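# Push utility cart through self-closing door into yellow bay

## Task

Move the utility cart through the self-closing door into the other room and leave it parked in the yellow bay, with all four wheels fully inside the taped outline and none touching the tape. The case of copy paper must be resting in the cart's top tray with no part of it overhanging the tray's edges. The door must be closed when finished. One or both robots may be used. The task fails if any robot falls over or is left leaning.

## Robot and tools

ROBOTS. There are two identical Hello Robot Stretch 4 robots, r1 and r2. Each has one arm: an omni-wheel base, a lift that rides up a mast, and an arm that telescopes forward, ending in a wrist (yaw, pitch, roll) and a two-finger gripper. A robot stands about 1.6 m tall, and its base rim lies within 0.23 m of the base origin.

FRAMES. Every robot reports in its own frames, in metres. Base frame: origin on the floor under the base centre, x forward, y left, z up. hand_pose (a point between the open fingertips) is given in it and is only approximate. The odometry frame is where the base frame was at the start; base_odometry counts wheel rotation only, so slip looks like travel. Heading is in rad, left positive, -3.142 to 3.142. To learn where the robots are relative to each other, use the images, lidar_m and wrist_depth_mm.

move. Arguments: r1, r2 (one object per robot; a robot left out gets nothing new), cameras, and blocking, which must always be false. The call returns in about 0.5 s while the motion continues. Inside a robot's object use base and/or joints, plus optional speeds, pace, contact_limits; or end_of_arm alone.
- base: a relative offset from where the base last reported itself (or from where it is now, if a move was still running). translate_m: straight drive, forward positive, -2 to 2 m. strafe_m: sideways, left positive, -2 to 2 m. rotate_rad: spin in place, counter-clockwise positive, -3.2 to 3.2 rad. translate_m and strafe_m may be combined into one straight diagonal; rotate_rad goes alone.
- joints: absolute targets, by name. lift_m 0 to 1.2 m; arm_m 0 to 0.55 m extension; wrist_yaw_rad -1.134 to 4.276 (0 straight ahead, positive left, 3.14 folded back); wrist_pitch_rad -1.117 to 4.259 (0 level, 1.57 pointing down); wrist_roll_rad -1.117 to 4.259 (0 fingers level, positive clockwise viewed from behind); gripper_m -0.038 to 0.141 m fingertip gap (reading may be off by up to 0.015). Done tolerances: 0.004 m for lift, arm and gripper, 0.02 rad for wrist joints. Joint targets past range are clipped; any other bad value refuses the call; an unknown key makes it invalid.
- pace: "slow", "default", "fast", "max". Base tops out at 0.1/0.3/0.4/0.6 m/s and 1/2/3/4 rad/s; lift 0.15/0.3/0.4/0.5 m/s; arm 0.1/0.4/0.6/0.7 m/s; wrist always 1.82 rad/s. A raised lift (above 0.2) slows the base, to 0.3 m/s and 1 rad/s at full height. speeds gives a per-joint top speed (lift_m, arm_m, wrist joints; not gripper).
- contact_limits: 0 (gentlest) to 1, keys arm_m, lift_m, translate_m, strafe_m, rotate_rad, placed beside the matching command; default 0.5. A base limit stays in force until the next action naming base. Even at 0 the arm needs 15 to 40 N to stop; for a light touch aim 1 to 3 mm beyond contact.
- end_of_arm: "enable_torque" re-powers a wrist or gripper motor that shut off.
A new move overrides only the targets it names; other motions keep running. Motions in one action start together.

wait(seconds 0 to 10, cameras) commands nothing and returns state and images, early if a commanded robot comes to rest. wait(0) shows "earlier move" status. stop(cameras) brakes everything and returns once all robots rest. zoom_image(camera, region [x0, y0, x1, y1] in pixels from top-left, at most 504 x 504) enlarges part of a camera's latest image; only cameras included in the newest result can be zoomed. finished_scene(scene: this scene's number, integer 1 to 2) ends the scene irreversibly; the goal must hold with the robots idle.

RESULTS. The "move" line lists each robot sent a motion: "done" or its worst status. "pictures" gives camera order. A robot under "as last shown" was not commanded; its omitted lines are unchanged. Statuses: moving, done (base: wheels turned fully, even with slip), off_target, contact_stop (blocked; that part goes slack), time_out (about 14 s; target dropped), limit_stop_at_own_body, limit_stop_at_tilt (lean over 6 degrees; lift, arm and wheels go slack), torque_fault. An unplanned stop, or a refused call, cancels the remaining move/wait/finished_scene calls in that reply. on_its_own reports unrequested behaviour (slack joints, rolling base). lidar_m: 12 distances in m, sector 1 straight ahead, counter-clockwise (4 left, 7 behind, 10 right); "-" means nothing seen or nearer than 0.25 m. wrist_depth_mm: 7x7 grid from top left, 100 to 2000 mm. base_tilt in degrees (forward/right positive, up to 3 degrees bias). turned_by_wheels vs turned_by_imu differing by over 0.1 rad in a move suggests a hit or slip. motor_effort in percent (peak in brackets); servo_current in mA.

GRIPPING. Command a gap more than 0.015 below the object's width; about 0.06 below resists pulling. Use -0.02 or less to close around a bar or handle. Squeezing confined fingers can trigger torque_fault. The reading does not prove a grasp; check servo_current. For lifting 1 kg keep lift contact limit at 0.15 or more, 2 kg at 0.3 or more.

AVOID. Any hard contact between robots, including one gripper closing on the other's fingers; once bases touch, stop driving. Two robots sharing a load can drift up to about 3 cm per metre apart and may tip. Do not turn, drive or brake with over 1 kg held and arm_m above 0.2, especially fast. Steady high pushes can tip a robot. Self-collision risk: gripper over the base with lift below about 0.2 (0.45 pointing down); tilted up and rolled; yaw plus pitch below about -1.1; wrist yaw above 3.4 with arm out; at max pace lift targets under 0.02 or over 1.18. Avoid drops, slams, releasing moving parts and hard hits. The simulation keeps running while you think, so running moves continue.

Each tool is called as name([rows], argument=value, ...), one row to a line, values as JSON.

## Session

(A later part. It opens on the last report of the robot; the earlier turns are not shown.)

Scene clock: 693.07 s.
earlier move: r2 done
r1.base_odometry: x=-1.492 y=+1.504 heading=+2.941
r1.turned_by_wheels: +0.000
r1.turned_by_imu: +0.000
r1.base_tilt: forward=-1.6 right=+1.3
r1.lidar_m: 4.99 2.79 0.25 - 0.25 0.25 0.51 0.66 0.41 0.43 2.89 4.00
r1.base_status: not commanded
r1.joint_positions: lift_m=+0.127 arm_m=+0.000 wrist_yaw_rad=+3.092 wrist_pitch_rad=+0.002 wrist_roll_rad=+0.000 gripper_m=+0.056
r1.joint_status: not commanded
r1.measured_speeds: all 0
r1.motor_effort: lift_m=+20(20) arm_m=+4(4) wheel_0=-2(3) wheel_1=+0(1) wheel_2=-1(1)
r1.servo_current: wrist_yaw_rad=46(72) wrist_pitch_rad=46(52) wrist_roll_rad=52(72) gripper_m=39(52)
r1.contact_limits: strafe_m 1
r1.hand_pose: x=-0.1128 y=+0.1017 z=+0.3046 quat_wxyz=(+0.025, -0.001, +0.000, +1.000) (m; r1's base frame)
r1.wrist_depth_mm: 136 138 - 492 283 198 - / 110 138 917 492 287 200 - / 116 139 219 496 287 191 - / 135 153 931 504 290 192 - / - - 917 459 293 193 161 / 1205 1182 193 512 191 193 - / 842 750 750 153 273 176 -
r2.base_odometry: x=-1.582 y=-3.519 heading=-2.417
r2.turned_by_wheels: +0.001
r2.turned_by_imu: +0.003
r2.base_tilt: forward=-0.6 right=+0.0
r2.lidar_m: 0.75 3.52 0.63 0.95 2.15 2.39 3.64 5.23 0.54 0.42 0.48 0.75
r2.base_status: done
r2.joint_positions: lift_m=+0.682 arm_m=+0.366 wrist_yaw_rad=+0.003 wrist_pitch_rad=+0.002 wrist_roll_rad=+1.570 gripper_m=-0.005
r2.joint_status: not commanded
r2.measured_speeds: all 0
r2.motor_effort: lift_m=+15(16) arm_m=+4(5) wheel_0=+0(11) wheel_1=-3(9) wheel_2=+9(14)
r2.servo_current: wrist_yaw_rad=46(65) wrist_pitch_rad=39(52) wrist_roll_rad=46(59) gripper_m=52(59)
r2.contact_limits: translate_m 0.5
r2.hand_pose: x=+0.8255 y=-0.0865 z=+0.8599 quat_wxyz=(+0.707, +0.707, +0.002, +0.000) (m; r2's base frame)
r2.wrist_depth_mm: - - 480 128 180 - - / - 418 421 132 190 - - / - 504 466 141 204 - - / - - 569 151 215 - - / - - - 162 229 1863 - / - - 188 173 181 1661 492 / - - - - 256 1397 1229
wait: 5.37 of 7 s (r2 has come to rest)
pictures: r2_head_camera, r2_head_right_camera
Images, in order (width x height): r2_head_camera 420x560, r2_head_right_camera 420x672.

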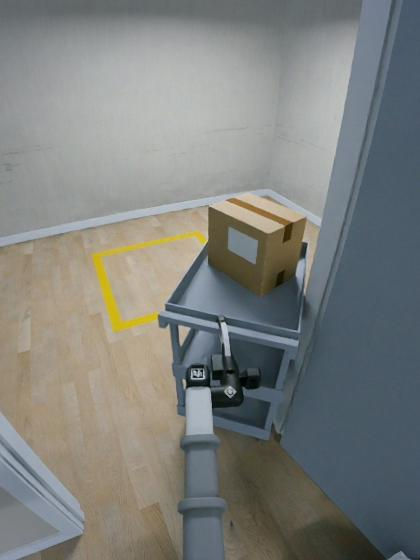

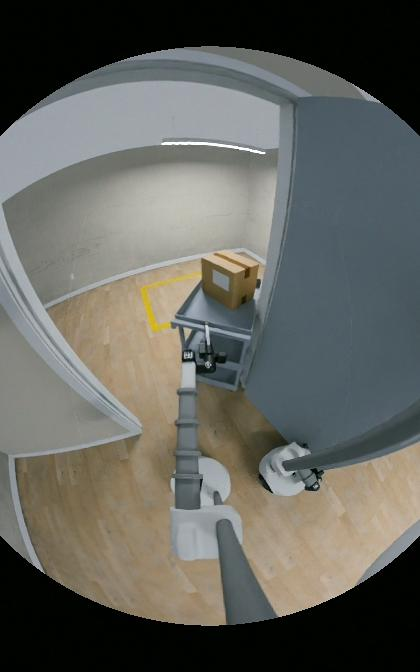

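move(blocking=false, r2={"base":{"rotate_rad":0.2},"contact_limits":{"rotate_rad":0.7},"pace":"slow"}, cameras=[])

wait(seconds=3, cameras=[])

move(blocking=false, r2={"base":{"translate_m":-0.45,"strafe_m":-0.02},"contact_limits":{"translate_m":0.5},"pace":"slow"}, cameras=[])

wait(seconds=7, cameras=["r2_head_camera","r2_head_right_camera"])

Scene clock: 701.40 s.
move: r2 moving
r1: as last shown
r1.lidar_m: 4.96 2.76 0.25 - 0.25 0.25 0.52 0.68 0.41 0.43 2.92 4.02
r1.motor_effort: lift_m=+20(20) arm_m=+4(4) wheel_0=-2(3) wheel_1=+0(0) wheel_2=-1(1)
r1.servo_current: wrist_yaw_rad=39(65) wrist_pitch_rad=46(52) wrist_roll_rad=52(59) gripper_m=39(46)
r1.contact_limits: strafe_m 1
r1.wrist_depth_mm: 136 138 - 492 286 198 - / 110 138 - 496 287 198 - / 116 139 218 496 289 192 - / 135 152 - 504 291 193 - / - - 917 455 291 193 161 / 1205 1182 191 512 191 193 - / 842 750 750 153 274 176 -
r2.base_odometry: x=-1.583 y=-3.519 heading=-2.298
r2.turned_by_wheels: +0.119
r2.turned_by_imu: +0.114
r2.base_tilt: forward=-0.6 right=+0.1
r2.lidar_m: 0.74 0.65 0.65 1.14 2.19 2.51 - 5.24 0.46 0.40 0.74 0.69
r2.base_status: rotate_rad moving
r2.joint_positions: lift_m=+0.682 arm_m=+0.366 wrist_yaw_rad=-0.013 wrist_pitch_rad=+0.002 wrist_roll_rad=+1.570 gripper_m=-0.005
r2.joint_status: not commanded
r2.measured_speeds: translate_m=+0.001 strafe_m=+0.000 rotate_rad=+0.425 lift_m=+0.000 arm_m=+0.000 wrist_yaw_rad=+0.000 wrist_pitch_rad=+0.000 wrist_roll_rad=+0.000
r2.motor_effort: lift_m=+15(16) arm_m=+5(6) wheel_0=-25(25) wheel_1=-15(17) wheel_2=-18(20)
r2.servo_current: wrist_yaw_rad=65(85) wrist_pitch_rad=39(46) wrist_roll_rad=59(59) gripper_m=59(59)
r2.contact_limits: rotate_rad 0.7
r2.hand_pose: x=+0.8240 y=-0.0912 z=+0.8599 quat_wxyz=(+0.707, +0.707, -0.004, -0.005) (m; r2's base frame)
r2.wrist_depth_mm: - 392 392 111 167 - - / - 430 421 122 179 - - / - - 517 130 194 - - / - - - 141 211 - - / - - - 154 231 1708 512 / - - 186 176 181 1661 480 / - - - - - 1430 -
pictures: none
No camera images: "cameras" was empty.

Scene clock: 702.47 s.
earlier move: r2 done
r1.base_odometry: x=-1.492 y=+1.504 heading=+2.941
r1.turned_by_wheels: +0.000
r1.turned_by_imu: +0.000
r1.base_tilt: forward=-1.6 right=+1.3
r1.lidar_m: 4.97 2.75 0.25 - 0.25 0.25 0.50 0.72 0.44 0.42 2.91 4.00
r1.base_status: not commanded
r1.joint_positions: lift_m=+0.127 arm_m=+0.000 wrist_yaw_rad=+3.092 wrist_pitch_rad=+0.002 wrist_roll_rad=+0.000 gripper_m=+0.056
r1.joint_status: not commanded
r1.measured_speeds: all 0
r1.motor_effort: lift_m=+20(20) arm_m=+4(4) wheel_0=-2(3) wheel_1=+0(0) wheel_2=-1(1)
r1.servo_current: wrist_yaw_rad=46(65) wrist_pitch_rad=39(52) wrist_roll_rad=52(65) gripper_m=39(46)
r1.contact_limits: strafe_m 1
r1.hand_pose: x=-0.1128 y=+0.1017 z=+0.3046 quat_wxyz=(+0.025, -0.001, +0.000, +1.000) (m; r1's base frame)
r1.wrist_depth_mm: 136 138 - 488 283 198 - / 110 139 - 496 286 200 - / 116 139 219 492 289 192 - / 135 153 - 508 291 193 - / - 1708 - 452 293 193 160 / 1205 1229 192 517 190 193 - / 842 750 750 153 273 176 -
r2.base_odometry: x=-1.582 y=-3.519 heading=-2.217
r2.turned_by_wheels: +0.081
r2.turned_by_imu: +0.080
r2.base_tilt: forward=-0.7 right=+0.1
r2.lidar_m: 0.67 0.65 0.70 1.34 2.19 2.65 - 4.66 0.44 0.41 0.75 0.64
r2.base_status: done
r2.joint_positions: lift_m=+0.682 arm_m=+0.366 wrist_yaw_rad=-0.002 wrist_pitch_rad=+0.002 wrist_roll_rad=+1.570 gripper_m=-0.005
r2.joint_status: not commanded
r2.measured_speeds: all 0
r2.motor_effort: lift_m=+15(16) arm_m=+5(6) wheel_0=-1(25) wheel_1=+1(17) wheel_2=+0(20)
r2.servo_current: wrist_yaw_rad=39(85) wrist_pitch_rad=39(46) wrist_roll_rad=33(65) gripper_m=52(59)
r2.contact_limits: rotate_rad 0.7
r2.hand_pose: x=+0.8250 y=-0.0880 z=+0.8599 quat_wxyz=(+0.707, +0.707, +0.000, -0.001) (m; r2's base frame)
r2.wrist_depth_mm: - 377 368 - 126 - - / - 539 473 - 144 - - / - - - - 164 - - / - - - 103 189 1537 521 / - - - 121 232 1618 480 / - - 190 148 182 1618 430 / - - - - - 364 1060
wait: 1.07 of 3 s (r2 has come to rest)
pictures: none
No camera images: "cameras" was empty.

Scene clock: 702.97 s.
move: r2 moving
r1: as last shown
r1.lidar_m: 4.99 2.77 0.25 - 0.25 0.25 0.50 0.71 0.42 0.44 2.92 4.00
r1.servo_current: wrist_yaw_rad=39(59) wrist_pitch_rad=39(46) wrist_roll_rad=46(59) gripper_m=39(46)
r1.contact_limits: strafe_m 1
r1.wrist_depth_mm: 136 138 - 488 283 198 - / 110 138 - 492 287 199 - / 116 139 218 496 289 191 - / 135 153 - 500 293 193 - / - 1661 - 459 293 193 161 / 1205 1182 191 521 190 193 - / 866 759 750 153 272 176 -
r2.base_odometry: x=-1.575 y=-3.509 heading=-2.218
r2.turned_by_wheels: -0.001
r2.turned_by_imu: -0.001
r2.base_tilt: forward=-0.7 right=+0.1
r2.lidar_m: 0.69 0.65 0.74 1.38 2.18 2.64 - 4.65 0.44 0.42 0.75 0.63
r2.base_status: translate_m moving; strafe_m moving
r2.joint_positions: lift_m=+0.682 arm_m=+0.366 wrist_yaw_rad=-0.002 wrist_pitch_rad=+0.002 wrist_roll_rad=+1.570 gripper_m=-0.005
r2.joint_status: not commanded
r2.measured_speeds: translate_m=-0.049 strafe_m=-0.003 rotate_rad=+0.000 lift_m=+0.000 arm_m=+0.000 wrist_yaw_rad=+0.000 wrist_pitch_rad=+0.000 wrist_roll_rad=+0.000
r2.motor_effort: lift_m=+15(16) arm_m=+5(5) wheel_0=-10(11) wheel_1=-9(10) wheel_2=+9(10)
r2.servo_current: wrist_yaw_rad=46(52) wrist_pitch_rad=46(46) wrist_roll_rad=52(59) gripper_m=59(59)
r2.contact_limits: translate_m 0.5
r2.hand_pose: x=+0.8250 y=-0.0880 z=+0.8599 quat_wxyz=(+0.707, +0.707, +0.000, -0.001) (m; r2's base frame)
r2.wrist_depth_mm: - 375 384 - 127 - - / - 525 466 - 145 - - / - - - - 165 - - / - - - 104 190 1499 525 / - - - 122 232 1618 480 / - - 191 150 182 1618 433 / - - - - - 364 1078
pictures: none
No camera images: "cameras" was empty.

Scene clock: 708.27 s.
earlier move: r2 done
r1.base_odometry: x=-1.492 y=+1.504 heading=+2.941
r1.turned_by_wheels: +0.000
r1.turned_by_imu: +0.000
r1.base_tilt: forward=-1.6 right=+1.3
r1.lidar_m: 4.98 2.78 0.25 - 0.25 0.25 0.52 0.44 0.50 0.45 0.46 4.01
r1.base_status: not commanded
r1.joint_positions: lift_m=+0.127 arm_m=+0.000 wrist_yaw_rad=+3.092 wrist_pitch_rad=+0.002 wrist_roll_rad=+0.000 gripper_m=+0.056
r1.joint_status: not commanded
r1.measured_speeds: all 0
r1.motor_effort: lift_m=+20(20) arm_m=+4(4) wheel_0=-3(3) wheel_1=+0(1) wheel_2=-1(1)
r1.servo_current: wrist_yaw_rad=46(65) wrist_pitch_rad=33(52) wrist_roll_rad=65(72) gripper_m=39(46)
r1.contact_limits: strafe_m 1
r1.hand_pose: x=-0.1128 y=+0.1017 z=+0.3046 quat_wxyz=(+0.025, -0.001, +0.000, +1.000) (m; r1's base frame)
r1.wrist_depth_mm: 136 138 - 492 285 198 - / 110 138 - 496 287 200 - / 116 139 220 500 289 192 - / 136 153 - 504 293 192 - / 564 1308 - 452 293 193 161 / 591 603 190 517 190 194 - / 809 591 750 154 272 176 -
r2.base_odometry: x=-1.328 y=-3.148 heading=-2.217
r2.turned_by_wheels: +0.001
r2.turned_by_imu: +0.003
r2.base_tilt: forward=-0.7 right=+0.1
r2.lidar_m: 0.77 1.03 1.23 2.12 2.13 2.55 - 4.75 2.95 0.59 0.48 0.61
r2.base_status: done
r2.joint_positions: lift_m=+0.682 arm_m=+0.366 wrist_yaw_rad=+0.002 wrist_pitch_rad=+0.002 wrist_roll_rad=+1.570 gripper_m=-0.005
r2.joint_status: not commanded
r2.measured_speeds: all 0
r2.motor_effort: lift_m=+15(16) arm_m=+5(5) wheel_0=-2(11) wheel_1=-3(10) wheel_2=+9(13)
r2.servo_current: wrist_yaw_rad=39(65) wrist_pitch_rad=39(46) wrist_roll_rad=46(59) gripper_m=52(59)
r2.contact_limits: translate_m 0.5
r2.hand_pose: x=+0.8254 y=-0.0867 z=+0.8599 quat_wxyz=(+0.707, +0.707, +0.001, +0.000) (m; r2's base frame)
r2.wrist_depth_mm: - - 492 130 182 - - / - 433 421 134 191 - - / - 492 466 142 206 - - / - - 554 152 218 - - / - - - 162 229 - - / - - 189 173 181 1661 496 / - - - - - 1756 1255
wait: 5.30 of 7 s (r2 has come to rest)
pictures: r2_head_camera, r2_head_right_camera
Images, in order (width x height): r2_head_camera 420x560, r2_head_right_camera 420x672.

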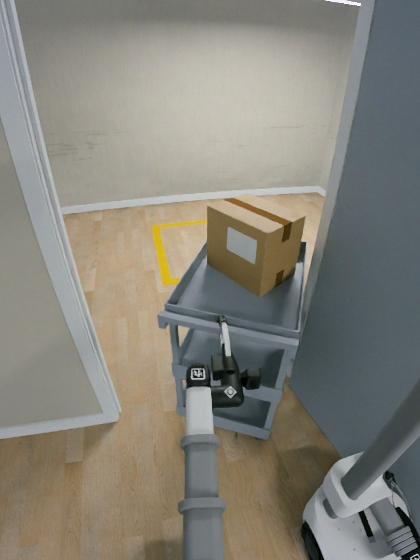

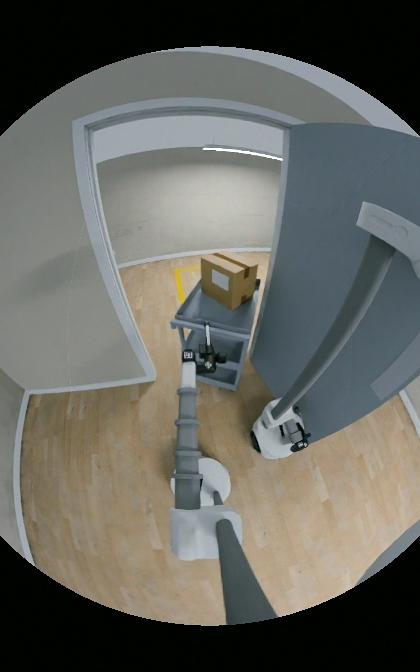

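move(blocking=false, r2={"base":{"translate_m":-0.4,"strafe_m":0.06},"contact_limits":{"translate_m":0.5},"pace":"slow"}, cameras=[])

wait(seconds=7, cameras=[])

move(blocking=false, r2={"base":{"rotate_rad":0.15},"contact_limits":{"rotate_rad":0.7},"pace":"slow"}, cameras=[])

wait(seconds=3, cameras=["r2_head_camera","r2_head_right_camera"])

Scene clock: 716.43 s.
move: r2 moving
r1: as last shown
r1.lidar_m: 4.99 2.75 0.25 - 0.25 0.25 0.47 0.45 0.49 0.48 0.48 3.98
r1.motor_effort: lift_m=+20(20) arm_m=+4(4) wheel_0=-2(3) wheel_1=+0(0) wheel_2=-1(1)
r1.servo_current: wrist_yaw_rad=39(78) wrist_pitch_rad=39(52) wrist_roll_rad=65(65) gripper_m=39(46)
r1.contact_limits: strafe_m 1
r1.wrist_depth_mm: 136 138 - 488 285 198 - / 110 138 - 496 289 199 - / 116 139 219 496 289 193 - / 135 153 - 504 291 192 - / 559 1229 - 452 291 193 161 / 574 609 190 521 191 193 - / 798 152 750 153 273 176 -
r2.base_odometry: x=-1.319 y=-3.139 heading=-2.217
r2.turned_by_wheels: +0.000
r2.turned_by_imu: +0.000
r2.base_tilt: forward=-0.6 right=+0.1
r2.lidar_m: 0.74 1.01 1.26 2.11 2.12 2.57 - 4.74 2.94 0.60 0.49 0.58
r2.base_status: translate_m moving; strafe_m moving
r2.joint_positions: lift_m=+0.682 arm_m=+0.366 wrist_yaw_rad=+0.002 wrist_pitch_rad=+0.002 wrist_roll_rad=+1.570 gripper_m=-0.005
r2.joint_status: not commanded
r2.measured_speeds: translate_m=-0.048 strafe_m=+0.007 rotate_rad=-0.001 lift_m=+0.000 arm_m=+0.000 wrist_yaw_rad=+0.000 wrist_pitch_rad=+0.000 wrist_roll_rad=+0.000
r2.motor_effort: lift_m=+15(16) arm_m=+5(5) wheel_0=-7(8) wheel_1=-5(6) wheel_2=+10(13)
r2.servo_current: wrist_yaw_rad=46(52) wrist_pitch_rad=39(46) wrist_roll_rad=46(59) gripper_m=46(59)
r2.contact_limits: translate_m 0.5
r2.hand_pose: x=+0.8254 y=-0.0867 z=+0.8599 quat_wxyz=(+0.707, +0.707, +0.001, +0.000) (m; r2's base frame)
r2.wrist_depth_mm: - - 500 132 183 - - / - 439 424 136 195 759 - / - 492 459 144 206 - - / - - 549 154 216 - - / - - - 163 230 - - / - - 189 174 183 1618 504 / - - - - - 1756 1255
pictures: none
No camera images: "cameras" was empty.

Scene clock: 721.23 s.
earlier move: r2 done
r1.base_odometry: x=-1.492 y=+1.504 heading=+2.941
r1.turned_by_wheels: +0.000
r1.turned_by_imu: +0.000
r1.base_tilt: forward=-1.6 right=+1.3
r1.lidar_m: 5.00 2.75 0.25 - 0.25 0.25 0.51 0.37 0.31 0.49 0.70 0.86
r1.base_status: not commanded
r1.joint_positions: lift_m=+0.127 arm_m=+0.000 wrist_yaw_rad=+3.092 wrist_pitch_rad=+0.002 wrist_roll_rad=+0.000 gripper_m=+0.056
r1.joint_status: not commanded
r1.measured_speeds: all 0
r1.motor_effort: lift_m=+20(20) arm_m=+4(4) wheel_0=-2(3) wheel_1=+0(1) wheel_2=-1(1)
r1.servo_current: wrist_yaw_rad=52(78) wrist_pitch_rad=39(59) wrist_roll_rad=59(72) gripper_m=39(52)
r1.contact_limits: strafe_m 1
r1.hand_pose: x=-0.1128 y=+0.1017 z=+0.3046 quat_wxyz=(+0.025, -0.001, +0.000, +1.000) (m; r1's base frame)
r1.wrist_depth_mm: 136 138 - 492 283 198 - / 110 138 - 492 289 199 - / 116 138 253 500 289 191 - / 135 153 - 500 291 193 - / 917 - - 512 291 193 161 / 544 809 194 517 191 194 - / 750 759 759 153 276 176 -
r2.base_odometry: x=-1.039 y=-2.865 heading=-2.218
r2.turned_by_wheels: -0.001
r2.turned_by_imu: -0.002
r2.base_tilt: forward=-0.7 right=+0.1
r2.lidar_m: 0.76 1.39 1.69 1.99 2.01 2.43 - 4.42 3.10 2.78 0.81 0.77
r2.base_status: done
r2.joint_positions: lift_m=+0.682 arm_m=+0.366 wrist_yaw_rad=-0.001 wrist_pitch_rad=+0.002 wrist_roll_rad=+1.570 gripper_m=-0.005
r2.joint_status: not commanded
r2.measured_speeds: all 0
r2.motor_effort: lift_m=+15(16) arm_m=+5(5) wheel_0=-7(16) wheel_1=-5(9) wheel_2=+3(13)
r2.servo_current: wrist_yaw_rad=39(65) wrist_pitch_rad=46(52) wrist_roll_rad=39(65) gripper_m=52(65)
r2.contact_limits: translate_m 0.5
r2.hand_pose: x=+0.8252 y=-0.0876 z=+0.8599 quat_wxyz=(+0.707, +0.707, +0.000, -0.001) (m; r2's base frame)
r2.wrist_depth_mm: - - - 170 228 1708 - / - - - 171 230 798 - / - - 508 173 232 820 - / - - 477 232 233 831 - / - - 530 176 236 842 - / - - 187 177 183 - - / - - - - - 549 500
wait: 4.80 of 7 s (r2 has come to rest)
pictures: none
No camera images: "cameras" was empty.

Scene clock: 721.73 s.
move: r2 moving
r1: as last shown
r1.lidar_m: 4.99 2.79 0.25 - 0.25 0.26 0.50 0.44 0.38 0.40 0.73 0.86
r1.motor_effort: lift_m=+20(20) arm_m=+4(4) wheel_0=-2(3) wheel_1=+0(0) wheel_2=-1(1)
r1.servo_current: wrist_yaw_rad=65(65) wrist_pitch_rad=39(46) wrist_roll_rad=52(59) gripper_m=39(46)
r1.contact_limits: strafe_m 1
r1.wrist_depth_mm: 136 138 - 492 283 198 - / 110 138 - 496 289 200 - / 116 139 253 504 289 192 - / 135 153 - 504 290 193 - / 917 - - 512 291 193 160 / 569 798 194 517 191 193 - / 798 759 759 153 272 176 -
r2.base_odometry: x=-1.039 y=-2.865 heading=-2.106
r2.turned_by_wheels: +0.112
r2.turned_by_imu: +0.108
r2.base_tilt: forward=-0.7 right=+0.1
r2.lidar_m: 0.78 1.41 1.85 1.97 2.02 2.58 - 4.35 2.99 2.77 0.76 0.75
r2.base_status: rotate_rad moving
r2.joint_positions: lift_m=+0.682 arm_m=+0.366 wrist_yaw_rad=-0.010 wrist_pitch_rad=+0.002 wrist_roll_rad=+1.570 gripper_m=-0.005
r2.joint_status: not commanded
r2.measured_speeds: translate_m=+0.002 strafe_m=+0.001 rotate_rad=+0.306 lift_m=+0.000 arm_m=+0.000 wrist_yaw_rad=+0.000 wrist_pitch_rad=+0.000 wrist_roll_rad=+0.000
r2.motor_effort: lift_m=+15(16) arm_m=+7(7) wheel_0=-11(22) wheel_1=-10(13) wheel_2=-14(18)
r2.servo_current: wrist_yaw_rad=65(78) wrist_pitch_rad=39(46) wrist_roll_rad=59(59) gripper_m=59(59)
r2.contact_limits: rotate_rad 0.7
r2.hand_pose: x=+0.8242 y=-0.0903 z=+0.8599 quat_wxyz=(+0.707, +0.707, -0.003, -0.004) (m; r2's base frame)
r2.wrist_depth_mm: - - - 147 202 683 - / - - 488 153 209 768 - / - 473 452 156 216 - - / - - 517 163 224 842 - / - - 609 170 232 - - / - - 187 177 181 1708 521 / - - - - - - 469
pictures: none
No camera images: "cameras" was empty.

Scene clock: 722.60 s.
earlier move: r2 done
r1.base_odometry: x=-1.492 y=+1.504 heading=+2.941
r1.turned_by_wheels: +0.000
r1.turned_by_imu: +0.000
r1.base_tilt: forward=-1.6 right=+1.3
r1.lidar_m: 4.99 2.76 0.25 - 0.25 0.25 0.49 0.46 0.42 0.45 0.76 0.86
r1.base_status: not commanded
r1.joint_positions: lift_m=+0.127 arm_m=+0.000 wrist_yaw_rad=+3.092 wrist_pitch_rad=+0.002 wrist_roll_rad=+0.000 gripper_m=+0.056
r1.joint_status: not commanded
r1.measured_speeds: all 0
r1.motor_effort: lift_m=+20(20) arm_m=+4(4) wheel_0=-3(3) wheel_1=+0(0) wheel_2=-1(1)
r1.servo_current: wrist_yaw_rad=59(65) wrist_pitch_rad=39(46) wrist_roll_rad=33(59) gripper_m=39(52)
r1.contact_limits: strafe_m 1
r1.hand_pose: x=-0.1128 y=+0.1017 z=+0.3046 quat_wxyz=(+0.025, -0.001, +0.000, +1.000) (m; r1's base frame)
r1.wrist_depth_mm: 136 138 - 488 283 198 - / 110 138 - 496 287 200 - / 116 139 253 496 290 193 - / 135 152 - 504 291 193 - / 917 - - 512 293 193 161 / 591 1098 193 521 190 193 - / 798 741 750 154 273 176 -
r2.base_odometry: x=-1.039 y=-2.865 heading=-2.067
r2.turned_by_wheels: +0.039
r2.turned_by_imu: +0.038
r2.base_tilt: forward=-0.6 right=+0.0
r2.lidar_m: 0.73 1.44 1.89 1.98 2.05 2.69 - 4.14 2.92 2.74 0.76 0.72
r2.base_status: done
r2.joint_positions: lift_m=+0.682 arm_m=+0.366 wrist_yaw_rad=+0.000 wrist_pitch_rad=+0.002 wrist_roll_rad=+1.570 gripper_m=-0.005
r2.joint_status: not commanded
r2.measured_speeds: all 0
r2.motor_effort: lift_m=+15(16) arm_m=+6(7) wheel_0=+2(22) wheel_1=+2(13) wheel_2=+1(18)
r2.servo_current: wrist_yaw_rad=39(78) wrist_pitch_rad=46(52) wrist_roll_rad=39(59) gripper_m=52(59)
r2.contact_limits: rotate_rad 0.7
r2.hand_pose: x=+0.8251 y=-0.0874 z=+0.8599 quat_wxyz=(+0.707, +0.707, +0.001, -0.001) (m; r2's base frame)
r2.wrist_depth_mm: - 488 469 126 178 - - / - 421 415 131 189 - - / - 504 473 141 202 - - / - - 574 150 214 - - / - - - 159 229 1863 - / - - 189 174 183 1756 484 / - - - - - - -
wait: 0.87 of 3 s (r2 has come to rest)
pictures: r2_head_camera, r2_head_right_camera
Images, in order (width x height): r2_head_camera 420x560, r2_head_right_camera 420x672.

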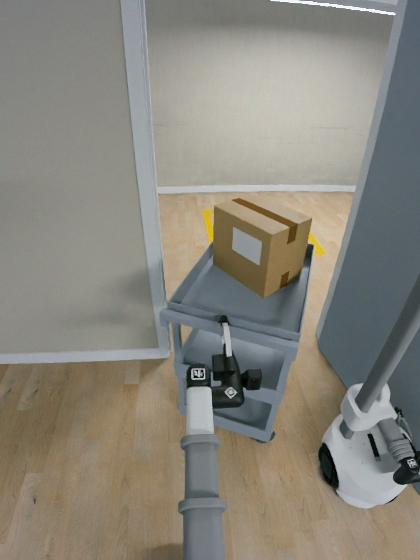

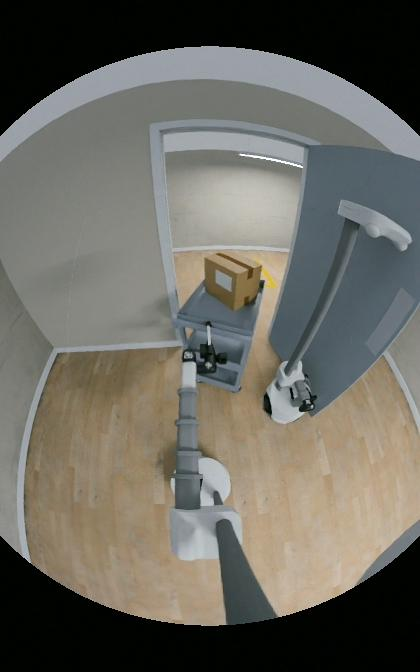

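move(blocking=false, r2={"base":{"translate_m":0.2,"strafe_m":-0.2},"contact_limits":{"translate_m":0.4},"pace":"slow"}, cameras=[])

wait(seconds=7, cameras=["r2_head_camera","r2_head_right_camera"])

Scene clock: 729.40 s.
move: r2 moving
r1: as last shown
r1.lidar_m: 4.99 2.76 0.25 - 0.25 0.25 0.53 0.47 0.42 0.44 0.72 0.85
r1.motor_effort: lift_m=+20(20) arm_m=+4(4) wheel_0=-2(3) wheel_1=+0(0) wheel_2=-1(1)
r1.servo_current: wrist_yaw_rad=33(59) wrist_pitch_rad=39(46) wrist_roll_rad=59(59) gripper_m=46(46)
r1.contact_limits: strafe_m 1
r1.wrist_depth_mm: 136 138 - 488 283 198 - / 110 138 - 500 289 199 - / 116 139 252 500 290 191 - / 135 153 - 500 290 192 - / 917 - - 504 293 193 161 / 591 1008 193 512 191 193 - / 798 750 750 154 273 176 -
r2.base_odometry: x=-1.051 y=-2.869 heading=-2.067
r2.turned_by_wheels: +0.000
r2.turned_by_imu: +0.001
r2.base_tilt: forward=-0.7 right=+0.1
r2.lidar_m: 0.75 1.43 1.91 2.00 2.04 2.69 - 4.16 2.91 2.76 0.76 0.73
r2.base_status: translate_m moving; strafe_m moving
r2.joint_positions: lift_m=+0.682 arm_m=+0.366 wrist_yaw_rad=+0.000 wrist_pitch_rad=+0.002 wrist_roll_rad=+1.570 gripper_m=-0.005
r2.joint_status: not commanded
r2.measured_speeds: translate_m=+0.035 strafe_m=-0.035 rotate_rad=+0.003 lift_m=+0.000 arm_m=+0.000 wrist_yaw_rad=+0.000 wrist_pitch_rad=+0.000 wrist_roll_rad=+0.000
r2.motor_effort: lift_m=+15(16) arm_m=+7(7) wheel_0=+9(12) wheel_1=-4(4) wheel_2=-9(12)
r2.servo_current: wrist_yaw_rad=46(59) wrist_pitch_rad=33(46) wrist_roll_rad=46(46) gripper_m=52(59)
r2.contact_limits: translate_m 0.4
r2.hand_pose: x=+0.8251 y=-0.0874 z=+0.8599 quat_wxyz=(+0.707, +0.707, +0.001, -0.001) (m; r2's base frame)
r2.wrist_depth_mm: - 484 459 123 178 - - / - 421 410 129 187 - - / - 504 469 139 200 - - / - - 574 149 216 - - / - - - 158 229 1863 - / - - 189 173 181 1756 484 / - - - - - - -
pictures: none
No camera images: "cameras" was empty.

Scene clock: 732.97 s.
earlier move: r2 done
r1.base_odometry: x=-1.492 y=+1.504 heading=+2.941
r1.turned_by_wheels: +0.000
r1.turned_by_imu: +0.000
r1.base_tilt: forward=-1.6 right=+1.2
r1.lidar_m: 5.00 2.78 0.25 - 0.25 0.25 0.51 0.36 0.41 0.48 0.50 0.57
r1.base_status: not commanded
r1.joint_positions: lift_m=+0.127 arm_m=+0.000 wrist_yaw_rad=+3.092 wrist_pitch_rad=+0.002 wrist_roll_rad=+0.000 gripper_m=+0.056
r1.joint_status: not commanded
r1.measured_speeds: all 0
r1.motor_effort: lift_m=+20(20) arm_m=+4(4) wheel_0=-3(3) wheel_1=+0(1) wheel_2=-1(1)
r1.servo_current: wrist_yaw_rad=52(72) wrist_pitch_rad=46(59) wrist_roll_rad=46(65) gripper_m=46(52)
r1.contact_limits: strafe_m 1
r1.hand_pose: x=-0.1128 y=+0.1017 z=+0.3046 quat_wxyz=(+0.025, -0.001, +0.000, +1.000) (m; r1's base frame)
r1.wrist_depth_mm: 136 138 - 488 283 198 - / 110 138 - 496 286 200 - / 116 139 253 496 290 191 - / 136 153 - 504 291 192 - / 148 - - 508 293 193 161 / 512 621 190 521 191 193 - / 492 750 759 153 274 176 -
r2.base_odometry: x=-1.310 y=-2.946 heading=-2.067
r2.turned_by_wheels: +0.000
r2.turned_by_imu: +0.003
r2.base_tilt: forward=-0.7 right=+0.0
r2.lidar_m: 0.76 1.26 1.66 2.19 2.27 2.99 - 3.82 2.70 2.57 0.48 0.55
r2.base_status: done
r2.joint_positions: lift_m=+0.682 arm_m=+0.366 wrist_yaw_rad=+0.003 wrist_pitch_rad=+0.002 wrist_roll_rad=+1.570 gripper_m=-0.005
r2.joint_status: not commanded
r2.measured_speeds: all 0
r2.motor_effort: lift_m=+15(16) arm_m=+6(7) wheel_0=+8(18) wheel_1=-3(5) wheel_2=-3(12)
r2.servo_current: wrist_yaw_rad=39(65) wrist_pitch_rad=46(46) wrist_roll_rad=52(59) gripper_m=46(59)
r2.contact_limits: translate_m 0.4
r2.hand_pose: x=+0.8254 y=-0.0866 z=+0.8599 quat_wxyz=(+0.707, +0.707, +0.002, +0.000) (m; r2's base frame)
r2.wrist_depth_mm: - - 574 139 193 - - / - - 466 145 201 759 - / - 459 452 150 211 - - / - - 521 158 220 - - / - - 634 167 230 - - / - - 187 175 181 1756 - / - - - - - 1537 466
wait: 3.57 of 7 s (r2 has come to rest)
pictures: r2_head_camera, r2_head_right_camera
Images, in order (width x height): r2_head_camera 420x560, r2_head_right_camera 420x672.

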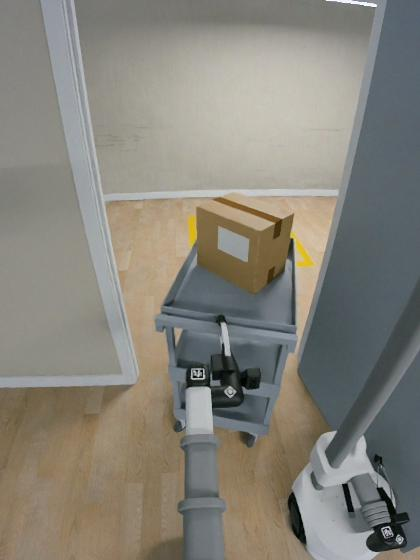

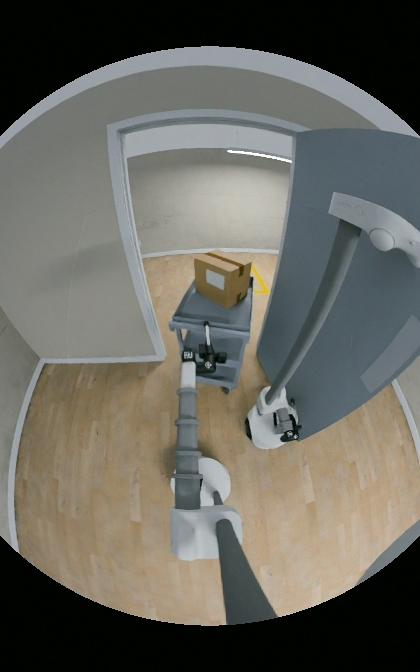

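move(blocking=false, r2={"base":{"rotate_rad":-0.2},"contact_limits":{"rotate_rad":0.5},"pace":"slow"}, cameras=[])

wait(seconds=3, cameras=[])

move(blocking=false, r2={"base":{"translate_m":0.29,"strafe_m":0.07},"contact_limits":{"translate_m":0.4},"pace":"slow"}, cameras=[])

wait(seconds=7, cameras=["r2_head_camera","r2_head_right_camera"])

Scene clock: 740.30 s.
move: r2 moving
r1: as last shown
r1.base_tilt: forward=-1.6 right=+1.3
r1.lidar_m: 4.99 2.77 0.25 - 0.25 0.25 0.50 0.34 0.33 0.39 0.48 0.54
r1.motor_effort: lift_m=+20(20) arm_m=+4(4) wheel_0=-3(3) wheel_1=+0(0) wheel_2=-1(1)
r1.servo_current: wrist_yaw_rad=59(59) wrist_pitch_rad=46(52) wrist_roll_rad=46(65) gripper_m=39(46)
r1.contact_limits: strafe_m 1
r1.wrist_depth_mm: 136 138 - 492 283 198 - / 110 138 - 496 287 200 - / 116 139 253 500 287 192 - / 135 153 - 508 290 192 - / 480 - - 517 291 193 161 / - 539 190 517 191 193 - / 480 480 750 153 273 176 -
r2.base_odometry: x=-1.310 y=-2.946 heading=-2.189
r2.turned_by_wheels: -0.121
r2.turned_by_imu: -0.117
r2.base_tilt: forward=-0.6 right=+0.0
r2.lidar_m: 0.76 1.24 1.50 2.17 2.21 2.71 - 4.48 2.83 2.56 0.48 0.48
r2.base_status: rotate_rad moving
r2.joint_positions: lift_m=+0.682 arm_m=+0.366 wrist_yaw_rad=+0.011 wrist_pitch_rad=+0.002 wrist_roll_rad=+1.570 gripper_m=-0.005
r2.joint_status: not commanded
r2.measured_speeds: translate_m=+0.001 strafe_m=-0.002 rotate_rad=-0.427 lift_m=+0.000 arm_m=+0.000 wrist_yaw_rad=+0.000 wrist_pitch_rad=+0.000 wrist_roll_rad=+0.000
r2.motor_effort: lift_m=+15(16) arm_m=+4(7) wheel_0=+14(20) wheel_1=+8(13) wheel_2=+17(19)
r2.servo_current: wrist_yaw_rad=65(65) wrist_pitch_rad=33(46) wrist_roll_rad=39(52) gripper_m=59(59)
r2.contact_limits: rotate_rad 0.5
r2.hand_pose: x=+0.8262 y=-0.0843 z=+0.8599 quat_wxyz=(+0.707, +0.707, +0.004, +0.003) (m; r2's base frame)
r2.wrist_depth_mm: - - - 169 228 1708 484 / - - - 171 229 798 - / - - 512 173 231 820 - / - - 477 234 234 820 - / - - 535 176 236 842 - / - - 187 177 182 - - / - - - - - 554 517
pictures: none
No camera images: "cameras" was empty.

Scene clock: 740.97 s.
earlier move: r2 done
r1.base_odometry: x=-1.492 y=+1.504 heading=+2.941
r1.turned_by_wheels: +0.000
r1.turned_by_imu: +0.000
r1.base_tilt: forward=-1.6 right=+1.3
r1.lidar_m: 4.99 2.77 0.25 - 0.25 0.25 0.31 0.30 0.28 0.35 0.47 0.58
r1.base_status: not commanded
r1.joint_positions: lift_m=+0.127 arm_m=+0.000 wrist_yaw_rad=+3.092 wrist_pitch_rad=+0.002 wrist_roll_rad=+0.000 gripper_m=+0.056
r1.joint_status: not commanded
r1.measured_speeds: all 0
r1.motor_effort: lift_m=+20(20) arm_m=+4(4) wheel_0=-2(3) wheel_1=+0(0) wheel_2=-1(1)
r1.servo_current: wrist_yaw_rad=39(65) wrist_pitch_rad=46(52) wrist_roll_rad=46(65) gripper_m=52(52)
r1.contact_limits: strafe_m 1
r1.hand_pose: x=-0.1128 y=+0.1017 z=+0.3046 quat_wxyz=(+0.025, -0.001, +0.000, +1.000) (m; r1's base frame)
r1.wrist_depth_mm: 136 138 - 488 285 198 - / 110 138 - 500 287 199 - / 116 139 293 500 290 192 - / 136 153 - 504 291 194 - / 1025 484 - 508 291 194 160 / - 484 192 512 191 195 - / 477 152 759 153 274 176 -
r2.base_odometry: x=-1.310 y=-2.946 heading=-2.267
r2.turned_by_wheels: -0.078
r2.turned_by_imu: -0.076
r2.base_tilt: forward=-0.6 right=+0.1
r2.lidar_m: 0.74 1.26 1.44 2.20 2.20 2.60 - 4.62 2.94 2.56 0.49 0.51
r2.base_status: done
r2.joint_positions: lift_m=+0.682 arm_m=+0.366 wrist_yaw_rad=-0.001 wrist_pitch_rad=+0.002 wrist_roll_rad=+1.570 gripper_m=-0.005
r2.joint_status: not commanded
r2.measured_speeds: all 0
r2.motor_effort: lift_m=+15(16) arm_m=-4(7) wheel_0=-1(20) wheel_1=+3(13) wheel_2=+5(19)
r2.servo_current: wrist_yaw_rad=33(65) wrist_pitch_rad=46(46) wrist_roll_rad=46(59) gripper_m=59(59)
r2.contact_limits: rotate_rad 0.5
r2.hand_pose: x=+0.8252 y=-0.0878 z=+0.8599 quat_wxyz=(+0.707, +0.707, +0.000, -0.001) (m; r2's base frame)
r2.wrist_depth_mm: - - - 204 268 - - / - - - 198 260 1708 - / - - - 193 254 1708 - / - - 512 187 246 842 - / - - 492 182 240 820 - / - - 187 178 183 820 - / - - 559 - - - -
wait: 0.67 of 3 s (r2 has come to rest)
pictures: none
No camera images: "cameras" was empty.

Scene clock: 741.47 s.
move: r2 moving
r1: as last shown
r1.lidar_m: 4.98 2.74 0.25 - 0.25 0.27 0.32 0.34 0.34 0.37 0.47 0.56
r1.motor_effort: lift_m=+20(20) arm_m=+4(4) wheel_0=-2(2) wheel_1=+0(0) wheel_2=-1(1)
r1.servo_current: wrist_yaw_rad=39(72) wrist_pitch_rad=33(52) wrist_roll_rad=46(52) gripper_m=52(52)
r1.contact_limits: strafe_m 1
r1.wrist_depth_mm: 136 138 - 488 283 198 - / 110 138 - 500 287 200 - / 116 138 294 500 289 191 - / 135 153 - 504 291 193 - / 1008 508 - 512 291 193 161 / - 508 192 517 191 193 - / 750 152 759 154 274 176 -
r2.base_odometry: x=-1.315 y=-2.957 heading=-2.267
r2.turned_by_wheels: +0.000
r2.turned_by_imu: +0.000
r2.base_tilt: forward=-0.7 right=+0.1
r2.lidar_m: 0.74 1.22 1.41 2.18 2.18 2.56 - 4.61 2.97 2.56 0.50 0.50
r2.base_status: translate_m moving; strafe_m moving
r2.joint_positions: lift_m=+0.682 arm_m=+0.366 wrist_yaw_rad=-0.001 wrist_pitch_rad=+0.002 wrist_roll_rad=+1.570 gripper_m=-0.005
r2.joint_status: not commanded
r2.measured_speeds: translate_m=+0.050 strafe_m=+0.012 rotate_rad=+0.001 lift_m=+0.000 arm_m=+0.000 wrist_yaw_rad=-0.002 wrist_pitch_rad=+0.000 wrist_roll_rad=+0.000
r2.motor_effort: lift_m=+15(16) arm_m=-4(4) wheel_0=-2(6) wheel_1=+7(9) wheel_2=-14(15)
r2.servo_current: wrist_yaw_rad=52(52) wrist_pitch_rad=39(46) wrist_roll_rad=52(59) gripper_m=52(59)
r2.contact_limits: translate_m 0.4
r2.hand_pose: x=+0.8252 y=-0.0878 z=+0.8599 quat_wxyz=(+0.707, +0.707, +0.000, -0.001) (m; r2's base frame)
r2.wrist_depth_mm: - - - 204 270 - - / - - - 198 259 - - / - - - 193 253 842 - / - - 521 187 247 854 - / - - 488 183 241 831 - / - - 189 178 183 809 - / - - 549 - - - -
pictures: none
No camera images: "cameras" was empty.

Scene clock: 745.20 s.
earlier move: r2 done
r1.base_odometry: x=-1.492 y=+1.504 heading=+2.941
r1.turned_by_wheels: +0.000
r1.turned_by_imu: +0.000
r1.base_tilt: forward=-1.6 right=+1.2
r1.lidar_m: 4.97 2.78 0.25 - 0.25 0.25 0.50 0.48 0.49 0.36 0.39 4.02
r1.base_status: not commanded
r1.joint_positions: lift_m=+0.127 arm_m=+0.000 wrist_yaw_rad=+3.092 wrist_pitch_rad=+0.002 wrist_roll_rad=+0.000 gripper_m=+0.056
r1.joint_status: not commanded
r1.measured_speeds: all 0
r1.motor_effort: lift_m=+20(20) arm_m=+4(4) wheel_0=-3(3) wheel_1=+0(1) wheel_2=-1(1)
r1.servo_current: wrist_yaw_rad=59(72) wrist_pitch_rad=39(52) wrist_roll_rad=65(72) gripper_m=39(52)
r1.contact_limits: strafe_m 1
r1.hand_pose: x=-0.1128 y=+0.1017 z=+0.3046 quat_wxyz=(+0.025, -0.001, +0.000, +1.000) (m; r1's base frame)
r1.wrist_depth_mm: 136 138 - 488 286 198 - / 110 138 - 500 287 199 - / 116 139 218 500 289 192 - / 135 153 - 504 291 193 - / 147 - 960 459 293 193 161 / 1008 1078 190 512 191 193 - / 798 750 759 153 273 176 -
r2.base_odometry: x=-1.442 y=-3.213 heading=-2.267
r2.turned_by_wheels: +0.000
r2.turned_by_imu: -0.002
r2.base_tilt: forward=-0.7 right=+0.1
r2.lidar_m: 0.74 0.96 1.08 1.91 2.20 2.58 - 4.91 2.91 0.40 0.38 0.80
r2.base_status: done
r2.joint_positions: lift_m=+0.682 arm_m=+0.366 wrist_yaw_rad=-0.004 wrist_pitch_rad=+0.002 wrist_roll_rad=+1.570 gripper_m=-0.005
r2.joint_status: not commanded
r2.measured_speeds: all 0
r2.motor_effort: lift_m=+16(16) arm_m=-4(4) wheel_0=+1(7) wheel_1=+2(9) wheel_2=-9(17)
r2.servo_current: wrist_yaw_rad=52(65) wrist_pitch_rad=46(52) wrist_roll_rad=33(59) gripper_m=52(59)
r2.contact_limits: translate_m 0.4
r2.hand_pose: x=+0.8250 y=-0.0885 z=+0.8599 quat_wxyz=(+0.707, +0.707, -0.001, -0.002) (m; r2's base frame)
r2.wrist_depth_mm: - - - 177 236 1708 1229 / - - - 177 236 1708 - / - - 554 176 236 842 - / - - 473 236 236 842 - / - - 521 176 236 842 - / - - 189 176 181 - - / - - - - 236 1708 -
wait: 3.73 of 7 s (r2 has come to rest)
pictures: r2_head_camera, r2_head_right_camera
Images, in order (width x height): r2_head_camera 420x560, r2_head_right_camera 420x672.

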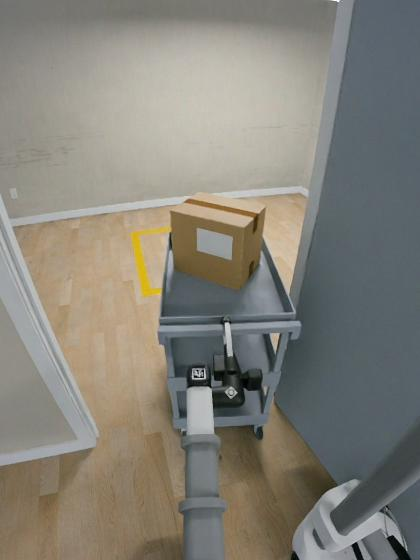

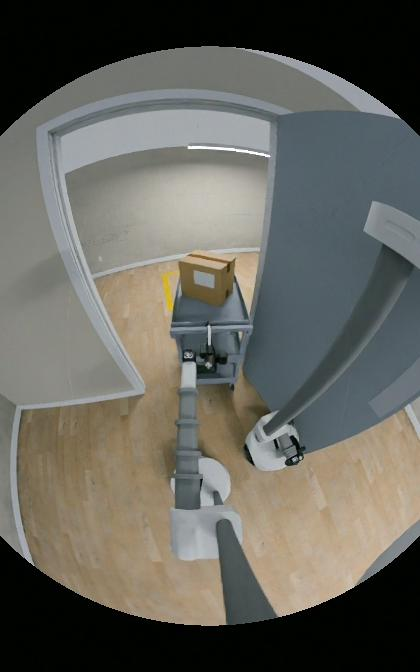

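move(blocking=false, r2={"base":{"translate_m":0.3,"strafe_m":0.03},"contact_limits":{"translate_m":0.4},"pace":"slow"}, cameras=[])

wait(seconds=7, cameras=["r2_head_camera","r2_head_right_camera"])

Scene clock: 750.80 s.
move: r2 moving
r1: as last shown
r1.base_tilt: forward=-1.6 right=+1.3
r1.lidar_m: 4.99 2.80 0.25 - 0.25 0.25 0.50 0.49 0.49 0.38 0.41 4.03
r1.motor_effort: lift_m=+20(20) arm_m=+4(4) wheel_0=-2(3) wheel_1=+0(1) wheel_2=-1(1)
r1.servo_current: wrist_yaw_rad=46(59) wrist_pitch_rad=52(52) wrist_roll_rad=52(59) gripper_m=46(46)
r1.contact_limits: strafe_m 1
r1.wrist_depth_mm: 136 138 - 492 286 198 - / 110 138 - 496 287 200 - / 116 139 217 496 290 191 - / 136 152 - 500 291 193 - / 147 - 1366 455 291 193 161 / 991 1118 190 512 191 193 - / 809 768 759 153 273 176 -
r2.base_odometry: x=-1.449 y=-3.223 heading=-2.267
r2.turned_by_wheels: +0.000
r2.turned_by_imu: +0.000
r2.base_tilt: forward=-0.7 right=+0.1
r2.lidar_m: 0.75 0.94 1.05 1.88 2.19 2.57 - 4.94 2.93 0.42 0.37 0.81
r2.base_status: translate_m moving; strafe_m moving
r2.joint_positions: lift_m=+0.682 arm_m=+0.366 wrist_yaw_rad=-0.004 wrist_pitch_rad=+0.002 wrist_roll_rad=+1.570 gripper_m=-0.005
r2.joint_status: not commanded
r2.measured_speeds: translate_m=+0.049 strafe_m=+0.004 rotate_rad=+0.000 lift_m=+0.000 arm_m=+0.000 wrist_yaw_rad=+0.000 wrist_pitch_rad=+0.000 wrist_roll_rad=+0.000
r2.motor_effort: lift_m=+15(15) arm_m=-4(4) wheel_0=+5(5) wheel_1=+8(8) wheel_2=-14(15)
r2.servo_current: wrist_yaw_rad=52(52) wrist_pitch_rad=39(46) wrist_roll_rad=52(59) gripper_m=59(59)
r2.contact_limits: translate_m 0.4
r2.hand_pose: x=+0.8250 y=-0.0885 z=+0.8599 quat_wxyz=(+0.707, +0.707, -0.001, -0.002) (m; r2's base frame)
r2.wrist_depth_mm: - - - 176 236 1661 1205 / - - - 176 236 1661 - / - - 549 176 236 831 - / - - 473 236 236 831 - / - - 521 176 236 842 - / - - 190 177 181 - - / - - - - - 1756 -
pictures: none
No camera images: "cameras" was empty.

Scene clock: 754.60 s.
earlier move: r2 done
r1.base_odometry: x=-1.492 y=+1.504 heading=+2.941
r1.turned_by_wheels: +0.000
r1.turned_by_imu: +0.000
r1.base_tilt: forward=-1.6 right=+1.3
r1.lidar_m: 4.97 2.73 0.25 - 0.25 0.25 0.54 0.59 0.34 0.36 2.92 4.01
r1.base_status: not commanded
r1.joint_positions: lift_m=+0.127 arm_m=+0.000 wrist_yaw_rad=+3.092 wrist_pitch_rad=+0.002 wrist_roll_rad=+0.000 gripper_m=+0.056
r1.joint_status: not commanded
r1.measured_speeds: all 0
r1.motor_effort: lift_m=+20(20) arm_m=+4(4) wheel_0=-2(3) wheel_1=+0(1) wheel_2=-1(1)
r1.servo_current: wrist_yaw_rad=46(72) wrist_pitch_rad=39(52) wrist_roll_rad=52(72) gripper_m=39(52)
r1.contact_limits: strafe_m 1
r1.hand_pose: x=-0.1128 y=+0.1017 z=+0.3046 quat_wxyz=(+0.025, -0.001, +0.000, +1.000) (m; r1's base frame)
r1.wrist_depth_mm: 136 138 1008 492 283 198 - / 110 138 1008 492 287 199 - / 116 139 242 500 289 191 - / 135 153 - 500 290 192 - / - 1708 1537 459 291 193 161 / 1205 1182 193 521 190 194 - / 866 750 750 153 273 176 -
r2.base_odometry: x=-1.611 y=-3.462 heading=-2.267
r2.turned_by_wheels: +0.001
r2.turned_by_imu: +0.002
r2.base_tilt: forward=-0.6 right=+0.1
r2.lidar_m: 0.76 0.70 0.68 1.30 2.24 2.62 - 4.93 0.41 0.36 0.51 0.76
r2.base_status: done
r2.joint_positions: lift_m=+0.682 arm_m=+0.366 wrist_yaw_rad=-0.001 wrist_pitch_rad=+0.002 wrist_roll_rad=+1.570 gripper_m=-0.005
r2.joint_status: not commanded
r2.measured_speeds: all 0
r2.motor_effort: lift_m=+15(16) arm_m=-3(4) wheel_0=+5(13) wheel_1=+6(9) wheel_2=-6(15)
r2.servo_current: wrist_yaw_rad=52(59) wrist_pitch_rad=33(52) wrist_roll_rad=52(65) gripper_m=46(65)
r2.contact_limits: translate_m 0.4
r2.hand_pose: x=+0.8252 y=-0.0878 z=+0.8599 quat_wxyz=(+0.707, +0.707, +0.000, -0.001) (m; r2's base frame)
r2.wrist_depth_mm: - - - 150 204 1430 - / - - 530 154 211 768 - / - 466 452 158 218 - - / - - 504 163 224 - - / - - 580 170 233 - - / - - 188 176 182 1921 - / - - - - - 1708 477
wait: 3.80 of 7 s (r2 has come to rest)
pictures: r2_head_camera, r2_head_right_camera
Images, in order (width x height): r2_head_camera 420x560, r2_head_right_camera 420x672.

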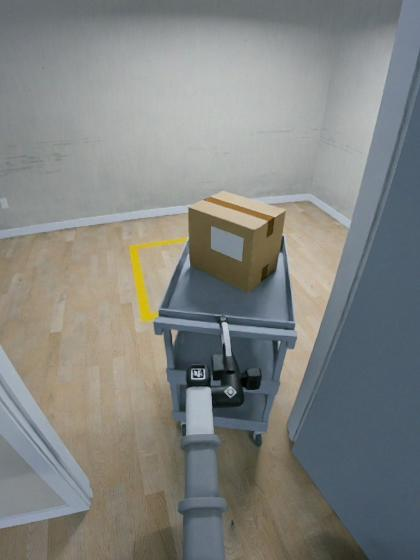

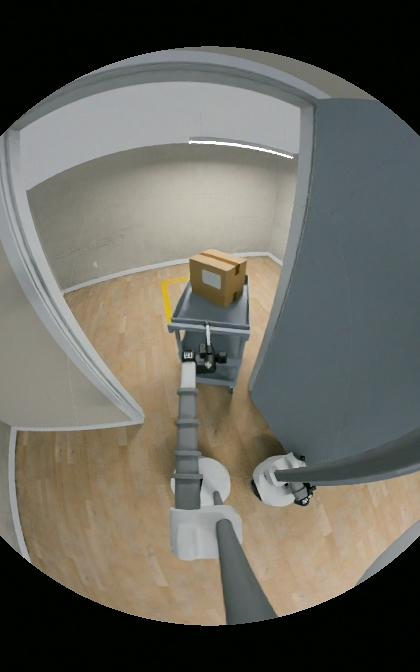

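move(blocking=false, r2={"base":{"rotate_rad":-0.25},"contact_limits":{"rotate_rad":0.5},"pace":"slow"}, cameras=[])

wait(seconds=3, cameras=[])

move(blocking=false, r2={"base":{"translate_m":0.28,"strafe_m":0.1},"contact_limits":{"translate_m":0.4},"pace":"slow"}, cameras=[])

wait(seconds=7, cameras=["r2_head_camera","r2_head_right_camera"])

Scene clock: 761.53 s.
move: r2 moving
r1: as last shown
r1.lidar_m: 4.98 2.77 0.25 - 0.25 0.26 0.53 0.59 0.36 0.38 2.90 3.99
r1.motor_effort: lift_m=+20(20) arm_m=+4(4) wheel_0=-3(3) wheel_1=+0(0) wheel_2=-1(1)
r1.servo_current: wrist_yaw_rad=46(65) wrist_pitch_rad=39(46) wrist_roll_rad=33(59) gripper_m=39(46)
r1.contact_limits: strafe_m 1
r1.wrist_depth_mm: 136 138 991 488 285 198 - / 110 138 976 492 286 199 - / 116 139 242 500 290 191 - / 135 153 1008 504 290 193 - / - - 1618 459 293 193 161 / 1160 1229 193 521 191 193 - / 854 750 768 153 273 176 -
r2.base_odometry: x=-1.611 y=-3.462 heading=-2.390
r2.turned_by_wheels: -0.124
r2.turned_by_imu: -0.119
r2.base_tilt: forward=-0.6 right=+0.1
r2.lidar_m: 0.75 3.56 0.69 1.07 2.22 2.48 3.85 5.19 0.43 0.36 0.40 0.72
r2.base_status: rotate_rad moving
r2.joint_positions: lift_m=+0.682 arm_m=+0.366 wrist_yaw_rad=+0.011 wrist_pitch_rad=+0.002 wrist_roll_rad=+1.570 gripper_m=-0.005
r2.joint_status: not commanded
r2.measured_speeds: translate_m=+0.001 strafe_m=+0.001 rotate_rad=-0.495 lift_m=+0.000 arm_m=+0.001 wrist_yaw_rad=+0.000 wrist_pitch_rad=+0.000 wrist_roll_rad=+0.000
r2.motor_effort: lift_m=+15(16) arm_m=+4(5) wheel_0=+17(22) wheel_1=+10(14) wheel_2=+18(18)
r2.servo_current: wrist_yaw_rad=59(78) wrist_pitch_rad=46(52) wrist_roll_rad=46(52) gripper_m=52(59)
r2.contact_limits: rotate_rad 0.5
r2.hand_pose: x=+0.8262 y=-0.0843 z=+0.8599 quat_wxyz=(+0.707, +0.707, +0.004, +0.003) (m; r2's base frame)
r2.wrist_depth_mm: - - - 171 230 1661 1160 / - - - 173 233 1618 - / - - 549 174 234 831 - / - - 469 234 235 - - / - - 521 176 236 831 - / - - 189 177 181 - - / - - - - - 1708 -
pictures: none
No camera images: "cameras" was empty.

Scene clock: 762.33 s.
earlier move: r2 done
r1.base_odometry: x=-1.492 y=+1.504 heading=+2.941
r1.turned_by_wheels: +0.000
r1.turned_by_imu: +0.000
r1.base_tilt: forward=-1.6 right=+1.3
r1.lidar_m: 4.99 2.75 0.25 - 0.25 0.25 0.52 0.54 0.35 0.39 2.88 4.02
r1.base_status: not commanded
r1.joint_positions: lift_m=+0.127 arm_m=+0.000 wrist_yaw_rad=+3.092 wrist_pitch_rad=+0.002 wrist_roll_rad=+0.000 gripper_m=+0.056
r1.joint_status: not commanded
r1.measured_speeds: all 0
r1.motor_effort: lift_m=+20(20) arm_m=+4(4) wheel_0=-2(3) wheel_1=+0(0) wheel_2=-1(1)
r1.servo_current: wrist_yaw_rad=52(65) wrist_pitch_rad=46(46) wrist_roll_rad=33(59) gripper_m=33(46)
r1.contact_limits: strafe_m 1
r1.hand_pose: x=-0.1128 y=+0.1017 z=+0.3046 quat_wxyz=(+0.025, -0.001, +0.000, +1.000) (m; r1's base frame)
r1.wrist_depth_mm: 136 138 - 488 283 198 - / 110 138 - 492 287 200 - / 116 139 219 500 287 192 - / 136 153 - 500 291 192 - / - - - 455 293 193 160 / 1205 1182 193 459 191 193 - / 854 759 759 153 274 176 -
r2.base_odometry: x=-1.611 y=-3.463 heading=-2.512
r2.turned_by_wheels: -0.121
r2.turned_by_imu: -0.116
r2.base_tilt: forward=-0.6 right=+0.0
r2.lidar_m: 0.73 3.57 0.71 0.94 2.23 2.32 3.36 5.18 3.48 0.36 0.37 0.71
r2.base_status: done
r2.joint_positions: lift_m=+0.682 arm_m=+0.366 wrist_yaw_rad=+0.018 wrist_pitch_rad=+0.002 wrist_roll_rad=+1.570 gripper_m=-0.005
r2.joint_status: not commanded
r2.measured_speeds: all 0
r2.motor_effort: lift_m=+15(16) arm_m=+5(5) wheel_0=+25(25) wheel_1=+11(14) wheel_2=+22(22)
r2.servo_current: wrist_yaw_rad=98(111) wrist_pitch_rad=46(52) wrist_roll_rad=46(52) gripper_m=59(59)
r2.contact_limits: rotate_rad 0.5
r2.hand_pose: x=+0.8268 y=-0.0821 z=+0.8599 quat_wxyz=(+0.707, +0.707, +0.007, +0.006) (m; r2's base frame)
r2.wrist_depth_mm: 315 322 317 244 282 283 283 / - - - 264 270 1576 1160 / - - - 198 258 1756 - / - - 627 191 250 842 - / - - 477 184 243 831 - / - - 198 180 181 809 - / - - 512 - 226 - -
wait: 0.80 of 3 s (r2 has come to rest)
pictures: none
No camera images: "cameras" was empty.

Scene clock: 762.83 s.
move: r2 moving
r1: as last shown
r1.lidar_m: 4.99 2.78 0.25 - 0.25 0.26 0.49 0.56 0.35 0.37 2.90 4.02
r1.servo_current: wrist_yaw_rad=52(65) wrist_pitch_rad=46(52) wrist_roll_rad=52(59) gripper_m=39(46)
r1.contact_limits: strafe_m 1
r1.wrist_depth_mm: 136 138 - 484 285 198 - / 110 138 - 500 287 200 - / 116 138 218 500 290 192 - / 135 153 - 504 293 193 - / - - - 455 293 193 160 / 1229 1205 193 462 191 193 - / 854 750 759 153 273 175 -
r2.base_odometry: x=-1.618 y=-3.473 heading=-2.510
r2.turned_by_wheels: +0.001
r2.turned_by_imu: +0.001
r2.base_tilt: forward=-0.7 right=+0.1
r2.lidar_m: 0.71 3.55 0.69 0.90 2.23 2.35 3.34 5.18 3.45 0.36 0.39 0.71
r2.base_status: translate_m moving; strafe_m moving
r2.joint_positions: lift_m=+0.682 arm_m=+0.366 wrist_yaw_rad=+0.014 wrist_pitch_rad=+0.002 wrist_roll_rad=+1.570 gripper_m=-0.005
r2.joint_status: not commanded
r2.measured_speeds: translate_m=+0.049 strafe_m=+0.017 rotate_rad=-0.002 lift_m=+0.000 arm_m=+0.000 wrist_yaw_rad=-0.064 wrist_pitch_rad=+0.000 wrist_roll_rad=+0.000
r2.motor_effort: lift_m=+15(16) arm_m=+5(5) wheel_0=+15(26) wheel_1=+13(15) wheel_2=-9(20)
r2.servo_current: wrist_yaw_rad=72(117) wrist_pitch_rad=39(46) wrist_roll_rad=39(59) gripper_m=52(59)
r2.contact_limits: translate_m 0.4
r2.hand_pose: x=+0.8264 y=-0.0833 z=+0.8599 quat_wxyz=(+0.707, +0.707, +0.006, +0.004) (m; r2's base frame)
r2.wrist_depth_mm: 289 291 287 230 279 283 286 / - - - 264 271 1499 1138 / - - - 198 258 1756 - / - - - 190 249 842 - / - - 469 184 240 842 - / - - 190 176 182 809 - / - - 508 - - - -
pictures: none
No camera images: "cameras" was empty.

Scene clock: 766.53 s.
earlier move: r2 done
r1.base_odometry: x=-1.492 y=+1.504 heading=+2.941
r1.turned_by_wheels: +0.000
r1.turned_by_imu: +0.000
r1.base_tilt: forward=-1.6 right=+1.3
r1.lidar_m: 4.98 2.76 0.25 - 0.25 0.25 0.51 0.47 0.47 2.77 2.88 4.00
r1.base_status: not commanded
r1.joint_positions: lift_m=+0.127 arm_m=+0.000 wrist_yaw_rad=+3.092 wrist_pitch_rad=+0.002 wrist_roll_rad=+0.000 gripper_m=+0.056
r1.joint_status: not commanded
r1.measured_speeds: all 0
r1.motor_effort: lift_m=+20(20) arm_m=+4(4) wheel_0=-2(3) wheel_1=+0(0) wheel_2=-1(1)
r1.servo_current: wrist_yaw_rad=65(72) wrist_pitch_rad=39(52) wrist_roll_rad=39(72) gripper_m=39(46)
r1.contact_limits: strafe_m 1
r1.hand_pose: x=-0.1128 y=+0.1017 z=+0.3046 quat_wxyz=(+0.025, -0.001, +0.000, +1.000) (m; r1's base frame)
r1.wrist_depth_mm: 136 138 1281 488 285 198 - / 110 138 - 492 287 200 - / 116 139 217 500 289 191 - / 135 153 - 504 291 193 - / - - 1756 504 293 193 161 / 627 1205 193 521 191 193 - / 634 759 759 153 273 176 -
r2.base_odometry: x=-1.778 y=-3.708 heading=-2.512
r2.turned_by_wheels: -0.002
r2.turned_by_imu: -0.002
r2.base_tilt: forward=-0.6 right=+0.0
r2.lidar_m: 0.74 3.25 0.54 0.51 1.51 2.39 3.44 5.48 0.47 0.49 0.61 0.59
r2.base_status: done
r2.joint_positions: lift_m=+0.682 arm_m=+0.366 wrist_yaw_rad=-0.003 wrist_pitch_rad=+0.002 wrist_roll_rad=+1.570 gripper_m=-0.005
r2.joint_status: not commanded
r2.measured_speeds: all 0
r2.motor_effort: lift_m=+16(16) arm_m=+5(5) wheel_0=+0(26) wheel_1=+2(15) wheel_2=-8(20)
r2.servo_current: wrist_yaw_rad=46(117) wrist_pitch_rad=46(52) wrist_roll_rad=46(59) gripper_m=52(65)
r2.contact_limits: translate_m 0.4
r2.hand_pose: x=+0.8249 y=-0.0884 z=+0.8599 quat_wxyz=(+0.707, +0.707, -0.001, -0.002) (m; r2's base frame)
r2.wrist_depth_mm: - - - 190 252 259 260 / - - - 246 248 1661 1160 / - - - 185 244 1708 - / - - 539 182 240 854 - / - - 473 179 237 831 - / - - 190 175 182 - - / - - 549 - - - -
wait: 3.70 of 7 s (r2 has come to rest)
pictures: r2_head_camera, r2_head_right_camera
Images, in order (width x height): r2_head_camera 420x560, r2_head_right_camera 420x672.

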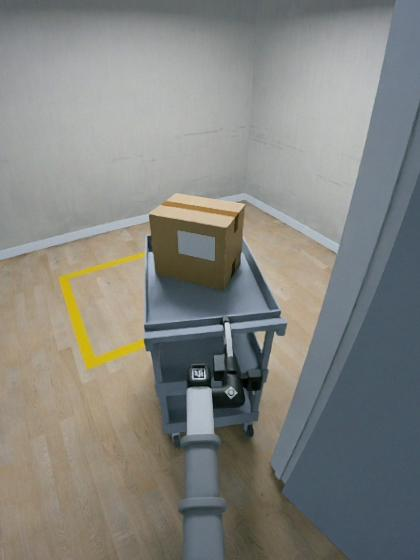

